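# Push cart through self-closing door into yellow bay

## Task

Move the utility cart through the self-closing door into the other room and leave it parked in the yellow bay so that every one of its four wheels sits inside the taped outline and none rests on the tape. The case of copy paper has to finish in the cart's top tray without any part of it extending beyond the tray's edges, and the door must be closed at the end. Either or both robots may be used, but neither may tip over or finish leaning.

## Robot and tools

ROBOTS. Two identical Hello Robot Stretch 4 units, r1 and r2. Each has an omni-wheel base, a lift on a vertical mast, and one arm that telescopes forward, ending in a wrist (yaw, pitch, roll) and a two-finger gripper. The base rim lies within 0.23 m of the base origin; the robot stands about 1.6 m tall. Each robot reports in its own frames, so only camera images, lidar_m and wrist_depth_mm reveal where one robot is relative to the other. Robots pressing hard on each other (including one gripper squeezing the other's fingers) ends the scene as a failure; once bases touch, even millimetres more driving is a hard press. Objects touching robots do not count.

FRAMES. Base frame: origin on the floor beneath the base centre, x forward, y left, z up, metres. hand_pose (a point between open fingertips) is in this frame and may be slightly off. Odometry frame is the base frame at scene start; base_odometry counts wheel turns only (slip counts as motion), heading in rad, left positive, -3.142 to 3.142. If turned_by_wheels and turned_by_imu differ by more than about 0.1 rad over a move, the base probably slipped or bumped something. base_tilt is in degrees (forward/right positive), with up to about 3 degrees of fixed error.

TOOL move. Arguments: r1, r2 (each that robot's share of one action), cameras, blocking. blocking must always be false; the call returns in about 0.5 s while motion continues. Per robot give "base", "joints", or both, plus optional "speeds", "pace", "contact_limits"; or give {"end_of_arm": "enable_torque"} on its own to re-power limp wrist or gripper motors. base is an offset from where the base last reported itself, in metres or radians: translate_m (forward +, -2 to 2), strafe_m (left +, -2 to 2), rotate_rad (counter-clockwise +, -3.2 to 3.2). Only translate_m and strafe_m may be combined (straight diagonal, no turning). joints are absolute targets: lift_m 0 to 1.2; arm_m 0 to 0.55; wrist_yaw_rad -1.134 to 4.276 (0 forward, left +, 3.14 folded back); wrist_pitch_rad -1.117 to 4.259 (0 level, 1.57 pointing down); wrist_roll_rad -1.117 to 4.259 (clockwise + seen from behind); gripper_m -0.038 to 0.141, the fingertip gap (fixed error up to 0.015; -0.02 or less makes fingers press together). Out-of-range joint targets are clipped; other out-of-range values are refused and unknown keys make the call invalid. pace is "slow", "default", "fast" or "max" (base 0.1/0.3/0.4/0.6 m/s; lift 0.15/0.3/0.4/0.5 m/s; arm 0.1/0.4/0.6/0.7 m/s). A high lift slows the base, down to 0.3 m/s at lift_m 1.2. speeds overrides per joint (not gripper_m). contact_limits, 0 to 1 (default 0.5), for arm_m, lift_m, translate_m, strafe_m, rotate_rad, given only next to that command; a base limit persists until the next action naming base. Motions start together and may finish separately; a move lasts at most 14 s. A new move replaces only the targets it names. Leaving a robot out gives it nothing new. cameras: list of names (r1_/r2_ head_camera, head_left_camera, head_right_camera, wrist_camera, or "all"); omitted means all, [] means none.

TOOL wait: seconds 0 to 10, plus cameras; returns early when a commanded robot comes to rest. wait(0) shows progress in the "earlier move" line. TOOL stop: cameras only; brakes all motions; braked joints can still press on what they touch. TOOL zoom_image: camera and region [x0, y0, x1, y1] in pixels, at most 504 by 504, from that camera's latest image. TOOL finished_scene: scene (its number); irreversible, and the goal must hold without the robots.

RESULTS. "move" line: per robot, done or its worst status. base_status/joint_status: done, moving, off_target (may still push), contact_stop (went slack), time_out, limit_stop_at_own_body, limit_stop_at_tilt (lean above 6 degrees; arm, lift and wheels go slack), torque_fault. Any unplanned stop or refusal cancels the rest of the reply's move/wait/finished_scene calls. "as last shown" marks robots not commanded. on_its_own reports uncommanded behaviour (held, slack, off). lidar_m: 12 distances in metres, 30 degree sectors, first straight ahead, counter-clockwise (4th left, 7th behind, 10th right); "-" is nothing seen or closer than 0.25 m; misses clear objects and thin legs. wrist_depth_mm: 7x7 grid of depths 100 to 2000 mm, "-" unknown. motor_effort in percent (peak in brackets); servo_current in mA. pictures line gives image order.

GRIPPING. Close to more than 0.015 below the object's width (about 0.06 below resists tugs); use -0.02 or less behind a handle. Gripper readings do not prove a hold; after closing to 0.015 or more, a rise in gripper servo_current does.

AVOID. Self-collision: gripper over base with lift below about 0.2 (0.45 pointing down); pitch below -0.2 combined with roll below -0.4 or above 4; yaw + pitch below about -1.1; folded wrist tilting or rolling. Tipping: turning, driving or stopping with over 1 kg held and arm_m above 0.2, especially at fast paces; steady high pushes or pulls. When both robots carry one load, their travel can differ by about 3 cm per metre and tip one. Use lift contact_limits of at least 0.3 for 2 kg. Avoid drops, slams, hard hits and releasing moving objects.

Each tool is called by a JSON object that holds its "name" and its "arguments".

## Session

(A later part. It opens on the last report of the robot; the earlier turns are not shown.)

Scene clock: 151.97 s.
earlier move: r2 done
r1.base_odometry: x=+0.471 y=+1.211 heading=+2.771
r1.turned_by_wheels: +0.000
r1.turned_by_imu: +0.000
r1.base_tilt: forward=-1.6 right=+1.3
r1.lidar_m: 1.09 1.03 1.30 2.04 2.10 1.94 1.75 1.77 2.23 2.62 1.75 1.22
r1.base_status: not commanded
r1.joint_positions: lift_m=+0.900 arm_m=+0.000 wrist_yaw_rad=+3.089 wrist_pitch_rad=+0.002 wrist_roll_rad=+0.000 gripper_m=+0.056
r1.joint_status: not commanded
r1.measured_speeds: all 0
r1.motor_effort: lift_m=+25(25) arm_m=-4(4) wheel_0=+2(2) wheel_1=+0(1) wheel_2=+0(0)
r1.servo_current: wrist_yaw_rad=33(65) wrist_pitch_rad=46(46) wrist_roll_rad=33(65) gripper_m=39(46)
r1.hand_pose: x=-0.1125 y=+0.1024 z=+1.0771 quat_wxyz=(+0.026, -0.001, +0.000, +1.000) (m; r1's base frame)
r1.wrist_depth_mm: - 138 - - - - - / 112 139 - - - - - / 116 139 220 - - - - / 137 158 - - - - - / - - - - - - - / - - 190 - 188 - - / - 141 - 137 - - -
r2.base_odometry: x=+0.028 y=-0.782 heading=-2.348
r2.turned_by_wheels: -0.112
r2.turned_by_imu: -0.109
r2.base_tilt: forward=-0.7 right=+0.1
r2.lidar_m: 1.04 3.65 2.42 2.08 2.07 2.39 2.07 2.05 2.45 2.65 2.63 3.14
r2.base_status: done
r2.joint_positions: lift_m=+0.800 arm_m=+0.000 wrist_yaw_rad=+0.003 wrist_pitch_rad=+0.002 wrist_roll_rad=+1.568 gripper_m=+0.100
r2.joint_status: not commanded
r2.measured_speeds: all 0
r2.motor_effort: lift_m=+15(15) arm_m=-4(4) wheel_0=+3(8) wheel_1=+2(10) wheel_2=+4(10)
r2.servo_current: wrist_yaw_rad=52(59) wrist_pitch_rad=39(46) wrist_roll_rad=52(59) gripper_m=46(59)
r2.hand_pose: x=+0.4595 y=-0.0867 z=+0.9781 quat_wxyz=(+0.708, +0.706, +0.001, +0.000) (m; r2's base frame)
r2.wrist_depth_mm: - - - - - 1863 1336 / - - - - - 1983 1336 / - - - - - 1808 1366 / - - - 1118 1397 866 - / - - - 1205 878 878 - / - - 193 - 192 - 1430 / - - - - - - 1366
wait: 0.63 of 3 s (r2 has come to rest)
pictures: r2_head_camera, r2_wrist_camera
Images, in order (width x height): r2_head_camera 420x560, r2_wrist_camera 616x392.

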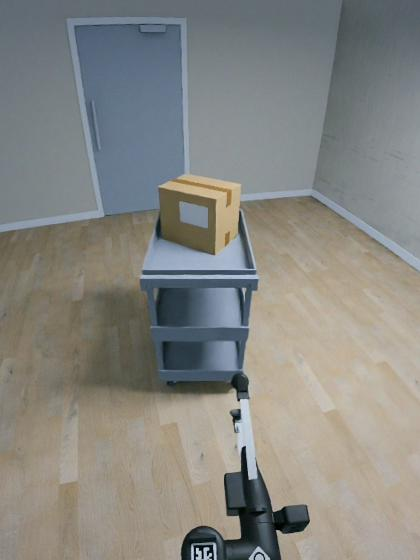

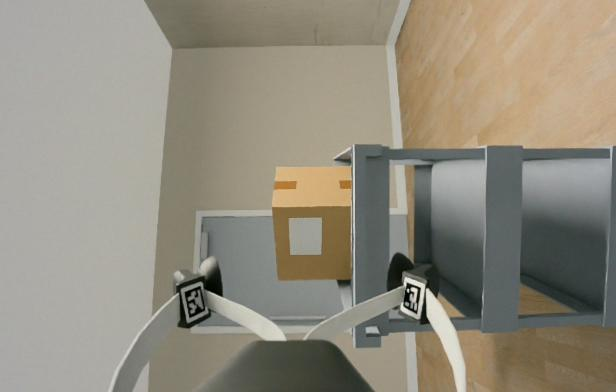

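{"name": "move", "arguments": {"blocking": false, "cameras": [], "r2": {"base": {"translate_m": 0.3, "strafe_m": 0.085}, "joints": {"lift_m": 0.7}}}}

{"name": "wait", "arguments": {"seconds": 4, "cameras": ["r2_head_camera","r2_wrist_camera"]}}

{"name": "zoom_image", "arguments": {"camera": "r2_wrist_camera", "region": [250, 60, 616, 392]}}

{"name": "zoom_image", "arguments": {"camera": "r2_head_camera", "region": [120, 160, 280, 320]}}

Scene clock: 164.00 s.
move: r2 moving
r1: as last shown
r1.lidar_m: 1.10 1.03 1.30 2.05 2.09 1.93 1.75 1.76 2.23 2.65 1.72 1.20
r1.servo_current: wrist_yaw_rad=39(59) wrist_pitch_rad=39(52) wrist_roll_rad=52(59) gripper_m=39(46)
r1.wrist_depth_mm: - 138 - - - - - / 112 139 - - - - - / 116 140 220 - - - - / 137 157 - - - - - / - - - - - - - / - - 190 - 188 - - / - 140 - 137 - - -
r2.base_odometry: x=+0.012 y=-0.810 heading=-2.348
r2.turned_by_wheels: +0.000
r2.turned_by_imu: +0.001
r2.base_tilt: forward=-0.7 right=+0.1
r2.lidar_m: 0.98 3.64 2.40 2.08 2.05 2.41 2.09 2.10 2.44 2.64 2.65 3.12
r2.base_status: translate_m moving; strafe_m moving
r2.joint_positions: lift_m=+0.762 arm_m=+0.000 wrist_yaw_rad=+0.003 wrist_pitch_rad=+0.002 wrist_roll_rad=+1.568 gripper_m=+0.100
r2.joint_status: lift_m moving
r2.measured_speeds: translate_m=+0.120 strafe_m=+0.034 rotate_rad=-0.003 lift_m=-0.146 arm_m=+0.000 wrist_yaw_rad=+0.000 wrist_pitch_rad=+0.000 wrist_roll_rad=+0.000
r2.motor_effort: lift_m=+16(16) arm_m=-4(4) wheel_0=+6(8) wheel_1=+9(10) wheel_2=-13(13)
r2.servo_current: wrist_yaw_rad=46(52) wrist_pitch_rad=39(46) wrist_roll_rad=39(59) gripper_m=46(52)
r2.hand_pose: x=+0.4595 y=-0.0867 z=+0.9401 quat_wxyz=(+0.708, +0.706, +0.001, +0.000) (m; r2's base frame)
r2.wrist_depth_mm: - - - - - 1863 1308 / - - - - - 1863 1308 / - - - - - 1756 1308 / - - - 1098 1336 831 - / - - - 1138 854 842 - / - - 193 - 187 842 1397 / - - - - - - 1308
pictures: none
No camera images: "cameras" was empty.

Scene clock: 166.00 s.
earlier move: r2 done
r1.base_odometry: x=+0.471 y=+1.211 heading=+2.771
r1.turned_by_wheels: +0.000
r1.turned_by_imu: +0.000
r1.base_tilt: forward=-1.6 right=+1.3
r1.lidar_m: 1.10 1.04 1.29 2.06 2.07 1.89 1.74 1.78 2.21 2.63 1.71 1.21
r1.base_status: not commanded
r1.joint_positions: lift_m=+0.900 arm_m=+0.000 wrist_yaw_rad=+3.089 wrist_pitch_rad=+0.002 wrist_roll_rad=+0.000 gripper_m=+0.056
r1.joint_status: not commanded
r1.measured_speeds: all 0
r1.motor_effort: lift_m=+25(25) arm_m=-4(4) wheel_0=+1(2) wheel_1=+0(1) wheel_2=+0(0)
r1.servo_current: wrist_yaw_rad=52(65) wrist_pitch_rad=46(52) wrist_roll_rad=59(78) gripper_m=39(46)
r1.hand_pose: x=-0.1125 y=+0.1024 z=+1.0771 quat_wxyz=(+0.026, -0.001, +0.000, +1.000) (m; r1's base frame)
r1.wrist_depth_mm: - 138 - - - - - / 112 139 - - - - - / 116 139 220 - - - - / 137 157 - - - - - / - - - - - - - / - - 190 - 187 - - / - 141 - 137 - - -
r2.base_odometry: x=-0.122 y=-1.055 heading=-2.348
r2.turned_by_wheels: +0.000
r2.turned_by_imu: +0.001
r2.base_tilt: forward=-0.7 right=+0.1
r2.lidar_m: 0.73 3.36 2.38 2.09 2.09 2.48 2.37 2.39 2.83 2.66 2.66 0.77
r2.base_status: done
r2.joint_positions: lift_m=+0.700 arm_m=+0.000 wrist_yaw_rad=+0.003 wrist_pitch_rad=+0.002 wrist_roll_rad=+1.568 gripper_m=+0.100
r2.joint_status: all done
r2.measured_speeds: all 0
r2.motor_effort: lift_m=+14(16) arm_m=-4(4) wheel_0=+2(8) wheel_1=+3(10) wheel_2=-4(14)
r2.servo_current: wrist_yaw_rad=46(59) wrist_pitch_rad=39(46) wrist_roll_rad=46(59) gripper_m=46(59)
r2.hand_pose: x=+0.4595 y=-0.0867 z=+0.8781 quat_wxyz=(+0.708, +0.706, +0.001, +0.000) (m; r2's base frame)
r2.wrist_depth_mm: - - - - - 1708 1205 / - - - 559 - 891 564 / - - - 820 1160 - 569 / - - 854 778 - - 569 / - - - 891 1160 - 580 / - - 193 580 185 580 585 / - - - - - 1863 1138
wait: 2.00 of 4 s (r2 has come to rest)
pictures: r2_head_camera, r2_wrist_camera
Images, in order (width x height): r2_head_camera 420x560, r2_wrist_camera 616x392.

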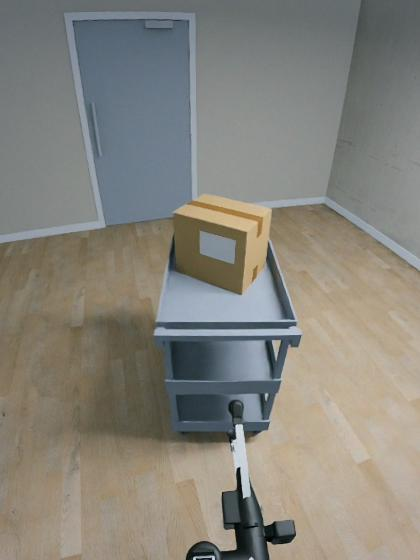

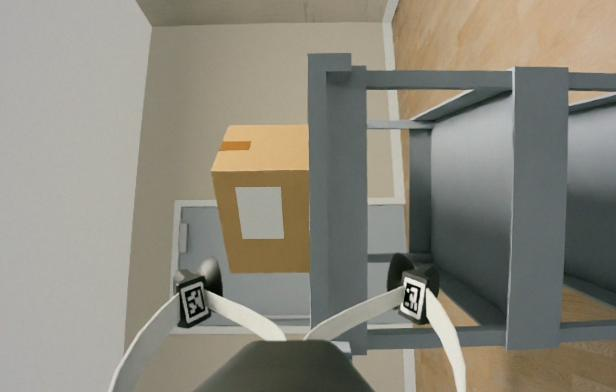

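Scaled by 1.377.

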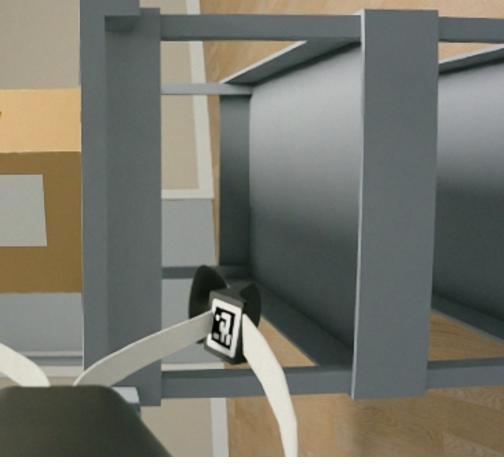

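Scaled by 3.150 from the camera's 420x560 image, which has a finer 1200x1600 frame.

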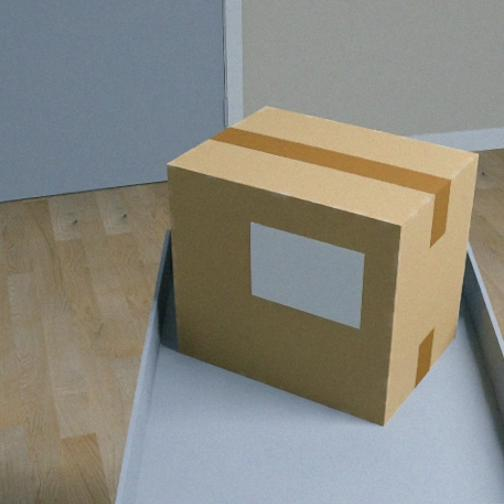

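{"name": "move", "arguments": {"blocking": false, "cameras": [], "r2": {"base": {"translate_m": 0.28, "strafe_m": -0.02}, "joints": {"lift_m": 0.682}}}}

{"name": "wait", "arguments": {"seconds": 4, "cameras": ["r2_head_camera","r2_wrist_camera"]}}

{"name": "zoom_image", "arguments": {"camera": "r2_head_camera", "region": [130, 280, 330, 520]}}

Scene clock: 192.77 s.
move: r2 moving
r1: as last shown
r1.base_tilt: forward=-1.6 right=+1.2
r1.lidar_m: 1.10 1.04 1.28 2.05 2.06 1.94 1.74 1.78 2.22 2.64 1.72 1.20
r1.servo_current: wrist_yaw_rad=52(52) wrist_pitch_rad=39(46) wrist_roll_rad=59(59) gripper_m=46(46)
r1.wrist_depth_mm: - 138 - - - - - / 112 139 - - - - - / 116 139 220 - - - - / 136 157 - - - - - / - - - - - - - / - - 190 - 187 - - / - 140 - 137 - - -
r2.base_odometry: x=-0.145 y=-1.076 heading=-2.348
r2.turned_by_wheels: +0.000
r2.turned_by_imu: +0.001
r2.base_tilt: forward=-0.7 right=+0.0
r2.lidar_m: 0.70 3.33 2.42 2.10 2.08 2.47 2.39 2.41 2.85 2.65 2.66 0.73
r2.base_status: translate_m moving; strafe_m moving
r2.joint_positions: lift_m=+0.682 arm_m=+0.000 wrist_yaw_rad=+0.003 wrist_pitch_rad=+0.002 wrist_roll_rad=+1.568 gripper_m=+0.100
r2.joint_status: lift_m moving
r2.measured_speeds: translate_m=+0.123 strafe_m=-0.008 rotate_rad=+0.002 lift_m=-0.003 arm_m=+0.000 wrist_yaw_rad=+0.000 wrist_pitch_rad=+0.000 wrist_roll_rad=+0.000
r2.motor_effort: lift_m=+14(17) arm_m=-4(4) wheel_0=+8(10) wheel_1=+6(8) wheel_2=-12(13)
r2.servo_current: wrist_yaw_rad=39(65) wrist_pitch_rad=39(46) wrist_roll_rad=39(65) gripper_m=52(59)
r2.hand_pose: x=+0.4595 y=-0.0867 z=+0.8601 quat_wxyz=(+0.708, +0.706, +0.001, +0.000) (m; r2's base frame)
r2.wrist_depth_mm: - - - - - 1618 1182 / - - - 530 - 820 535 / - - - 535 - - 539 / - - 809 549 - - 544 / - - 891 549 - 549 554 / - - 192 554 193 554 564 / - - - - - 1756 1138
pictures: none
No camera images: "cameras" was empty.

Scene clock: 194.67 s.
earlier move: r2 done
r1.base_odometry: x=+0.471 y=+1.211 heading=+2.771
r1.turned_by_wheels: +0.000
r1.turned_by_imu: +0.000
r1.base_tilt: forward=-1.6 right=+1.2
r1.lidar_m: 1.09 1.03 1.30 2.04 2.05 1.94 1.75 1.77 2.26 2.62 1.76 1.22
r1.base_status: not commanded
r1.joint_positions: lift_m=+0.900 arm_m=+0.000 wrist_yaw_rad=+3.089 wrist_pitch_rad=+0.002 wrist_roll_rad=+0.000 gripper_m=+0.056
r1.joint_status: not commanded
r1.measured_speeds: all 0
r1.motor_effort: lift_m=+25(25) arm_m=-4(4) wheel_0=+1(2) wheel_1=+0(1) wheel_2=+0(0)
r1.servo_current: wrist_yaw_rad=65(65) wrist_pitch_rad=39(52) wrist_roll_rad=39(65) gripper_m=46(46)
r1.hand_pose: x=-0.1125 y=+0.1024 z=+1.0771 quat_wxyz=(+0.026, -0.001, +0.000, +1.000) (m; r1's base frame)
r1.wrist_depth_mm: - 138 - - - - - / 112 139 - - - - - / 116 139 220 - - - - / 137 157 - - - - - / - - - - - - - / - - 190 - 187 - - / - 141 - 137 - - -
r2.base_odometry: x=-0.332 y=-1.241 heading=-2.348
r2.turned_by_wheels: +0.000
r2.turned_by_imu: +0.001
r2.base_tilt: forward=-0.7 right=+0.1
r2.lidar_m: 0.46 0.50 2.49 2.15 2.18 2.54 2.61 2.64 2.96 2.58 2.58 0.46
r2.base_status: done
r2.joint_positions: lift_m=+0.682 arm_m=+0.000 wrist_yaw_rad=+0.003 wrist_pitch_rad=+0.002 wrist_roll_rad=+1.568 gripper_m=+0.100
r2.joint_status: all done
r2.measured_speeds: all 0
r2.motor_effort: lift_m=+14(17) arm_m=-4(4) wheel_0=+2(12) wheel_1=+4(8) wheel_2=-2(14)
r2.servo_current: wrist_yaw_rad=39(65) wrist_pitch_rad=39(46) wrist_roll_rad=46(65) gripper_m=52(59)
r2.hand_pose: x=+0.4595 y=-0.0867 z=+0.8601 quat_wxyz=(+0.708, +0.706, +0.001, +0.000) (m; r2's base frame)
r2.wrist_depth_mm: - - - 228 285 1397 404 / - - - 229 289 1756 - / - - 603 230 289 - - / - - 525 234 293 - - / - - 580 294 296 - - / - - 194 237 194 - - / - - - - - 1808 -
wait: 1.90 of 4 s (r2 has come to rest)
pictures: r2_head_camera, r2_wrist_camera
Images, in order (width x height): r2_head_camera 420x560, r2_wrist_camera 616x392.

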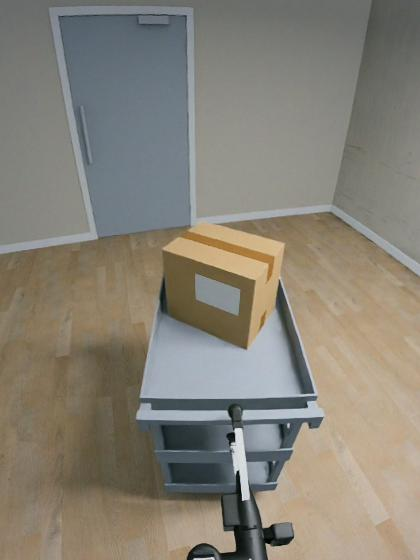

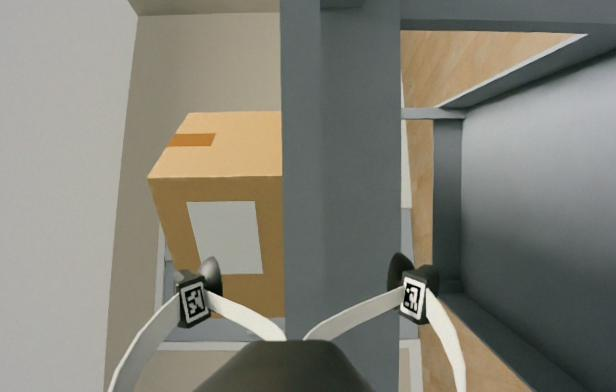

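Scaled by 2.100 from the camera's 420x560 image, which has a finer 1200x1600 frame.

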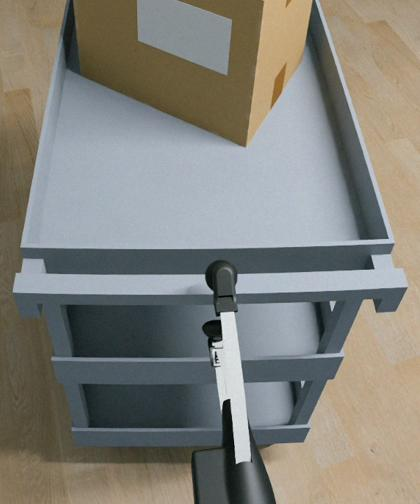

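{"name": "move", "arguments": {"blocking": false, "cameras": [], "r2": {"base": {"translate_m": 0.045, "strafe_m": 0.012}}}}

{"name": "wait", "arguments": {"seconds": 2, "cameras": []}}

{"name": "move", "arguments": {"blocking": false, "cameras": [], "r2": {"joints": {"gripper_m": -0.03}}}}

{"name": "wait", "arguments": {"seconds": 2, "cameras": ["r2_head_camera","r2_wrist_camera"]}}

Scene clock: 205.20 s.
move: r2 moving
r1: as last shown
r1.base_tilt: forward=-1.6 right=+1.3
r1.lidar_m: 1.08 1.04 1.32 2.04 2.07 1.93 1.73 1.78 2.25 2.66 1.74 1.20
r1.motor_effort: lift_m=+25(25) arm_m=-4(4) wheel_0=+2(2) wheel_1=+0(0) wheel_2=+0(0)
r1.servo_current: wrist_yaw_rad=59(65) wrist_pitch_rad=46(46) wrist_roll_rad=59(59) gripper_m=39(52)
r1.wrist_depth_mm: - 138 - - - - - / 112 139 - - - - - / 116 139 220 - - - - / 136 157 - - - - - / - - - - - - - / - - 190 - 187 - - / - 141 - 137 - - -
r2.base_odometry: x=-0.348 y=-1.268 heading=-2.348
r2.turned_by_wheels: +0.000
r2.turned_by_imu: +0.001
r2.base_tilt: forward=-0.7 right=+0.1
r2.lidar_m: 0.41 0.48 2.50 2.16 2.19 2.58 2.67 2.67 2.94 2.57 2.58 0.47
r2.base_status: translate_m moving; strafe_m moving
r2.joint_positions: lift_m=+0.682 arm_m=+0.000 wrist_yaw_rad=+0.003 wrist_pitch_rad=+0.002 wrist_roll_rad=+1.568 gripper_m=+0.100
r2.joint_status: not commanded
r2.measured_speeds: translate_m=+0.096 strafe_m=+0.025 rotate_rad=+0.005 lift_m=+0.000 arm_m=+0.000 wrist_yaw_rad=+0.000 wrist_pitch_rad=+0.000 wrist_roll_rad=+0.000
r2.motor_effort: lift_m=+14(14) arm_m=-4(4) wheel_0=+8(8) wheel_1=+5(10) wheel_2=-7(12)
r2.servo_current: wrist_yaw_rad=39(52) wrist_pitch_rad=33(46) wrist_roll_rad=52(52) gripper_m=52(52)
r2.hand_pose: x=+0.4595 y=-0.0867 z=+0.8601 quat_wxyz=(+0.708, +0.706, +0.001, +0.000) (m; r2's base frame)
r2.wrist_depth_mm: - - - 202 259 1708 1229 / - - - 203 260 1661 - / - - 564 205 264 854 - / - - 504 206 266 866 - / - - 549 209 268 878 - / - - 195 211 194 - - / - - - - - 1863 -
pictures: none
No camera images: "cameras" was empty.

Scene clock: 205.83 s.
earlier move: r2 done
r1.base_odometry: x=+0.471 y=+1.211 heading=+2.771
r1.turned_by_wheels: +0.000
r1.turned_by_imu: +0.000
r1.base_tilt: forward=-1.6 right=+1.3
r1.lidar_m: 1.08 1.05 1.31 2.04 2.07 1.92 1.75 1.77 2.23 2.65 1.74 1.23
r1.base_status: not commanded
r1.joint_positions: lift_m=+0.900 arm_m=+0.000 wrist_yaw_rad=+3.089 wrist_pitch_rad=+0.002 wrist_roll_rad=+0.000 gripper_m=+0.056
r1.joint_status: not commanded
r1.measured_speeds: all 0
r1.motor_effort: lift_m=+25(25) arm_m=-4(4) wheel_0=+2(2) wheel_1=+0(1) wheel_2=+0(0)
r1.servo_current: wrist_yaw_rad=39(65) wrist_pitch_rad=46(46) wrist_roll_rad=39(59) gripper_m=39(52)
r1.hand_pose: x=-0.1125 y=+0.1024 z=+1.0771 quat_wxyz=(+0.026, -0.001, +0.000, +1.000) (m; r1's base frame)
r1.wrist_depth_mm: - 138 - - - - - / 112 139 - - - - - / 116 139 220 - - - - / 136 157 - - - - - / - - - - - - - / - - 190 - 187 - - / - 140 - 137 - - -
r2.base_odometry: x=-0.355 y=-1.281 heading=-2.348
r2.turned_by_wheels: +0.000
r2.turned_by_imu: +0.000
r2.base_tilt: forward=-0.7 right=+0.1
r2.lidar_m: 0.40 0.45 2.50 2.16 2.15 2.56 2.69 2.69 2.95 2.57 2.58 0.44
r2.base_status: done
r2.joint_positions: lift_m=+0.682 arm_m=+0.000 wrist_yaw_rad=+0.003 wrist_pitch_rad=+0.002 wrist_roll_rad=+1.568 gripper_m=+0.100
r2.joint_status: not commanded
r2.measured_speeds: all 0
r2.motor_effort: lift_m=+14(14) arm_m=-4(4) wheel_0=+3(8) wheel_1=+3(10) wheel_2=-5(12)
r2.servo_current: wrist_yaw_rad=52(59) wrist_pitch_rad=39(46) wrist_roll_rad=59(59) gripper_m=46(59)
r2.hand_pose: x=+0.4595 y=-0.0867 z=+0.8601 quat_wxyz=(+0.708, +0.706, +0.001, +0.000) (m; r2's base frame)
r2.wrist_depth_mm: - - - 185 241 1661 1160 / - - - 185 244 1708 - / - - 530 188 246 854 - / - - 492 189 249 854 - / - - 539 191 250 854 - / - - 195 192 194 - - / - - - - - 1863 512
wait: 0.63 of 2 s (r2 has come to rest)
pictures: none
No camera images: "cameras" was empty.

Scene clock: 206.33 s.
move: r2 moving
r1: as last shown
r1.lidar_m: 1.09 1.03 1.30 2.05 2.09 1.94 1.74 1.78 2.21 2.63 1.76 1.23
r1.motor_effort: lift_m=+25(25) arm_m=-4(4) wheel_0=+1(2) wheel_1=+0(0) wheel_2=+0(0)
r1.servo_current: wrist_yaw_rad=33(52) wrist_pitch_rad=39(52) wrist_roll_rad=52(65) gripper_m=52(52)
r1.wrist_depth_mm: - 138 - - - - - / 112 139 - - - - - / 116 139 220 - - - - / 137 157 - - - - - / - - - - - - - / - - 190 - 187 - - / - 140 - 137 - - -
r2.base_odometry: x=-0.355 y=-1.281 heading=-2.348
r2.turned_by_wheels: +0.000
r2.turned_by_imu: +0.000
r2.base_tilt: forward=-0.7 right=+0.1
r2.lidar_m: 0.40 0.46 2.49 2.19 2.17 2.55 2.68 2.65 2.97 2.56 2.58 0.42
r2.base_status: not commanded
r2.joint_positions: lift_m=+0.682 arm_m=+0.000 wrist_yaw_rad=+0.003 wrist_pitch_rad=+0.002 wrist_roll_rad=+1.568 gripper_m=+0.083
r2.joint_status: gripper_m moving
r2.measured_speeds: all 0
r2.motor_effort: lift_m=+14(14) arm_m=-4(4) wheel_0=+3(3) wheel_1=+3(3) wheel_2=-5(5)
r2.servo_current: wrist_yaw_rad=46(59) wrist_pitch_rad=39(46) wrist_roll_rad=46(52) gripper_m=104(111)
r2.hand_pose: x=+0.4595 y=-0.0867 z=+0.8601 quat_wxyz=(+0.708, +0.706, +0.001, +0.000) (m; r2's base frame)
r2.wrist_depth_mm: - - - 185 241 1708 1160 / - - - 185 244 1708 - / - - 525 187 246 831 - / - - 488 190 249 842 - / - - 535 191 250 854 - / - - 196 193 191 - - / - - - - - 1808 521
pictures: none
No camera images: "cameras" was empty.

Scene clock: 207.83 s.
earlier move: r2 done
r1.base_odometry: x=+0.471 y=+1.211 heading=+2.771
r1.turned_by_wheels: +0.000
r1.turned_by_imu: +0.000
r1.base_tilt: forward=-1.6 right=+1.3
r1.lidar_m: 1.08 1.03 1.31 2.05 2.08 1.92 1.74 1.76 2.20 2.65 1.72 1.22
r1.base_status: not commanded
r1.joint_positions: lift_m=+0.900 arm_m=+0.000 wrist_yaw_rad=+3.089 wrist_pitch_rad=+0.002 wrist_roll_rad=+0.000 gripper_m=+0.056
r1.joint_status: not commanded
r1.measured_speeds: all 0
r1.motor_effort: lift_m=+25(25) arm_m=-4(4) wheel_0=+1(2) wheel_1=+0(1) wheel_2=+0(0)
r1.servo_current: wrist_yaw_rad=52(65) wrist_pitch_rad=26(52) wrist_roll_rad=33(72) gripper_m=39(52)
r1.hand_pose: x=-0.1125 y=+0.1024 z=+1.0771 quat_wxyz=(+0.026, -0.001, +0.000, +1.000) (m; r1's base frame)
r1.wrist_depth_mm: - 138 - - - - - / 112 139 - - - - - / 116 139 220 - - - - / 137 157 - - - - - / - - - - - - - / - - 191 - 187 - - / - 141 - 138 - - -
r2.base_odometry: x=-0.355 y=-1.281 heading=-2.348
r2.turned_by_wheels: +0.000
r2.turned_by_imu: +0.000
r2.base_tilt: forward=-0.6 right=+0.0
r2.lidar_m: 0.41 0.43 2.48 2.18 2.17 2.59 2.67 2.70 2.98 2.58 2.58 0.42
r2.base_status: not commanded
r2.joint_positions: lift_m=+0.682 arm_m=+0.000 wrist_yaw_rad=+0.003 wrist_pitch_rad=+0.002 wrist_roll_rad=+1.568 gripper_m=-0.028
r2.joint_status: all done
r2.measured_speeds: all 0
r2.motor_effort: lift_m=+14(14) arm_m=-4(4) wheel_0=+3(4) wheel_1=+3(3) wheel_2=-2(5)
r2.servo_current: wrist_yaw_rad=26(65) wrist_pitch_rad=39(52) wrist_roll_rad=59(59) gripper_m=130(293)
r2.hand_pose: x=+0.4595 y=-0.0867 z=+0.8601 quat_wxyz=(+0.708, +0.706, +0.001, +0.000) (m; r2's base frame)
r2.wrist_depth_mm: - - - 170 227 1708 1160 / - - - 173 230 798 - / - - 504 174 234 - - / - - 480 234 236 854 - / - - 539 178 238 842 - / - - 186 180 178 - - / - - - - 244 1499 -
wait: 1.50 of 2 s (r2 has come to rest)
pictures: r2_head_camera, r2_wrist_camera
Images, in order (width x height): r2_head_camera 420x560, r2_wrist_camera 616x392.

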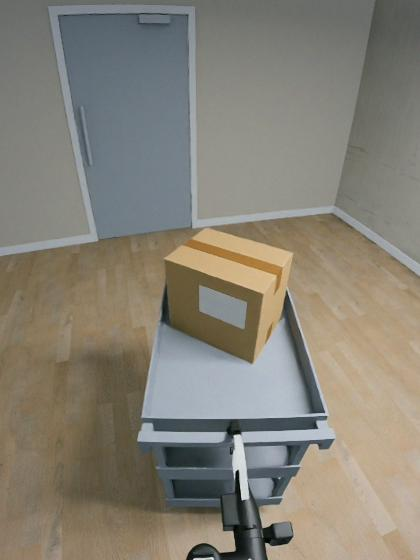

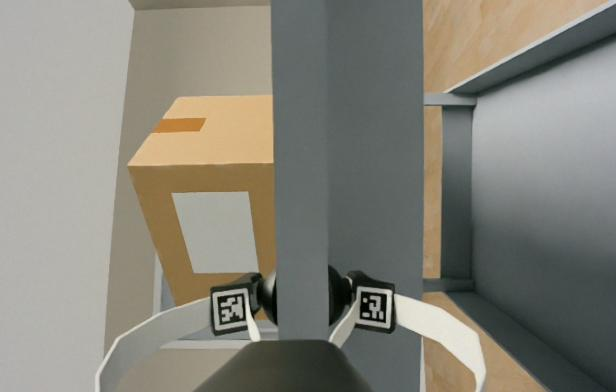

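{"name": "move", "arguments": {"blocking": false, "cameras": [], "r2": {"base": {"translate_m": -0.3, "strafe_m": -0.11}, "pace": "slow"}}}

{"name": "wait", "arguments": {"seconds": 5, "cameras": ["r2_head_camera","r2_wrist_camera"]}}

Scene clock: 233.60 s.
move: r2 moving
r1: as last shown
r1.lidar_m: 1.10 1.04 1.30 2.05 2.09 1.92 1.75 1.77 2.25 2.65 1.77 1.21
r1.motor_effort: lift_m=+25(25) arm_m=-4(4) wheel_0=+2(2) wheel_1=+0(0) wheel_2=+0(0)
r1.servo_current: wrist_yaw_rad=52(65) wrist_pitch_rad=39(46) wrist_roll_rad=46(52) gripper_m=39(46)
r1.wrist_depth_mm: - 138 - - - - - / 112 139 - - - - - / 116 140 219 - - - - / 137 157 - - - - - / - - - - - - - / - - 191 - 187 - - / - 140 - 137 - - -
r2.base_odometry: x=-0.350 y=-1.269 heading=-2.347
r2.turned_by_wheels: +0.000
r2.turned_by_imu: +0.001
r2.base_tilt: forward=-0.6 right=+0.1
r2.lidar_m: 0.40 0.42 2.50 2.15 2.17 2.58 2.66 2.68 2.95 2.57 2.57 0.43
r2.base_status: translate_m moving; strafe_m moving
r2.joint_positions: lift_m=+0.682 arm_m=+0.000 wrist_yaw_rad=+0.003 wrist_pitch_rad=+0.002 wrist_roll_rad=+1.568 gripper_m=-0.028
r2.joint_status: not commanded
r2.measured_speeds: translate_m=-0.048 strafe_m=-0.018 rotate_rad=+0.000 lift_m=+0.000 arm_m=+0.000 wrist_yaw_rad=+0.000 wrist_pitch_rad=+0.000 wrist_roll_rad=+0.000
r2.motor_effort: lift_m=+14(14) arm_m=-4(4) wheel_0=-2(5) wheel_1=-7(9) wheel_2=+12(14)
r2.servo_current: wrist_yaw_rad=46(52) wrist_pitch_rad=39(46) wrist_roll_rad=46(52) gripper_m=124(130)
r2.hand_pose: x=+0.4596 y=-0.0866 z=+0.8601 quat_wxyz=(+0.708, +0.706, +0.002, +0.001) (m; r2's base frame)
r2.wrist_depth_mm: - - - 171 228 1661 1205 / - - - 173 231 798 - / - - 504 175 234 820 - / - - 480 235 236 831 - / - - 535 178 238 842 - / - - 186 180 179 - - / - - - - 243 1499 -
pictures: none
No camera images: "cameras" was empty.

Scene clock: 237.53 s.
earlier move: r2 done
r1.base_odometry: x=+0.471 y=+1.211 heading=+2.771
r1.turned_by_wheels: +0.000
r1.turned_by_imu: +0.000
r1.base_tilt: forward=-1.6 right=+1.3
r1.lidar_m: 1.10 1.04 1.30 2.05 2.08 1.92 1.74 1.78 2.25 2.66 1.76 1.21
r1.base_status: not commanded
r1.joint_positions: lift_m=+0.900 arm_m=+0.000 wrist_yaw_rad=+3.089 wrist_pitch_rad=+0.002 wrist_roll_rad=+0.000 gripper_m=+0.056
r1.joint_status: not commanded
r1.measured_speeds: all 0
r1.motor_effort: lift_m=+25(25) arm_m=-4(4) wheel_0=+2(2) wheel_1=+0(1) wheel_2=+0(0)
r1.servo_current: wrist_yaw_rad=46(65) wrist_pitch_rad=39(52) wrist_roll_rad=59(72) gripper_m=39(46)
r1.hand_pose: x=-0.1125 y=+0.1024 z=+1.0771 quat_wxyz=(+0.026, -0.001, +0.000, +1.000) (m; r1's base frame)
r1.wrist_depth_mm: - 138 - - - - - / 112 139 - - - - - / 116 139 220 - - - - / 137 158 - - - - - / - - - - - - - / - - 190 - 187 - - / - 141 - 137 - - -
r2.base_odometry: x=-0.224 y=-0.990 heading=-2.347
r2.turned_by_wheels: +0.000
r2.turned_by_imu: +0.001
r2.base_tilt: forward=-0.7 right=+0.1
r2.lidar_m: 0.37 0.38 2.54 2.19 2.19 2.59 2.35 2.36 2.79 2.53 2.55 0.47
r2.base_status: done
r2.joint_positions: lift_m=+0.682 arm_m=+0.000 wrist_yaw_rad=+0.004 wrist_pitch_rad=+0.003 wrist_roll_rad=+1.568 gripper_m=-0.029
r2.joint_status: not commanded
r2.measured_speeds: all 0
r2.motor_effort: lift_m=+16(17) arm_m=-3(4) wheel_0=-1(7) wheel_1=-4(10) wheel_2=+7(15)
r2.servo_current: wrist_yaw_rad=46(65) wrist_pitch_rad=39(46) wrist_roll_rad=59(65) gripper_m=104(130)
r2.hand_pose: x=+0.4596 y=-0.0864 z=+0.8595 quat_wxyz=(+0.708, +0.706, +0.002, +0.000) (m; r2's base frame)
r2.wrist_depth_mm: - - - 189 254 1537 1118 / - - - 185 248 1661 525 / - - - 181 240 809 - / - - 504 178 238 854 - / - 492 477 173 232 831 - / - - 186 169 179 - - / - - 544 - 224 - -
wait: 3.93 of 5 s (r2 has come to rest)
pictures: r2_head_camera, r2_wrist_camera
Images, in order (width x height): r2_head_camera 420x560, r2_wrist_camera 616x392.

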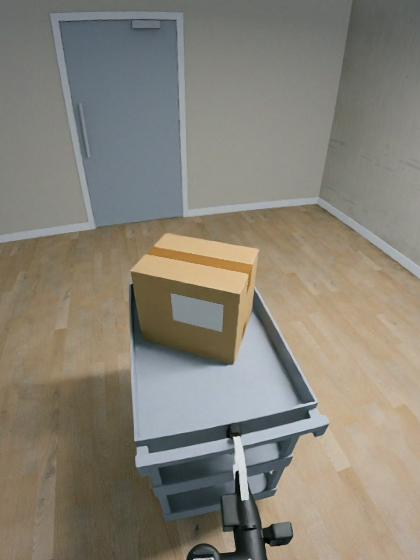

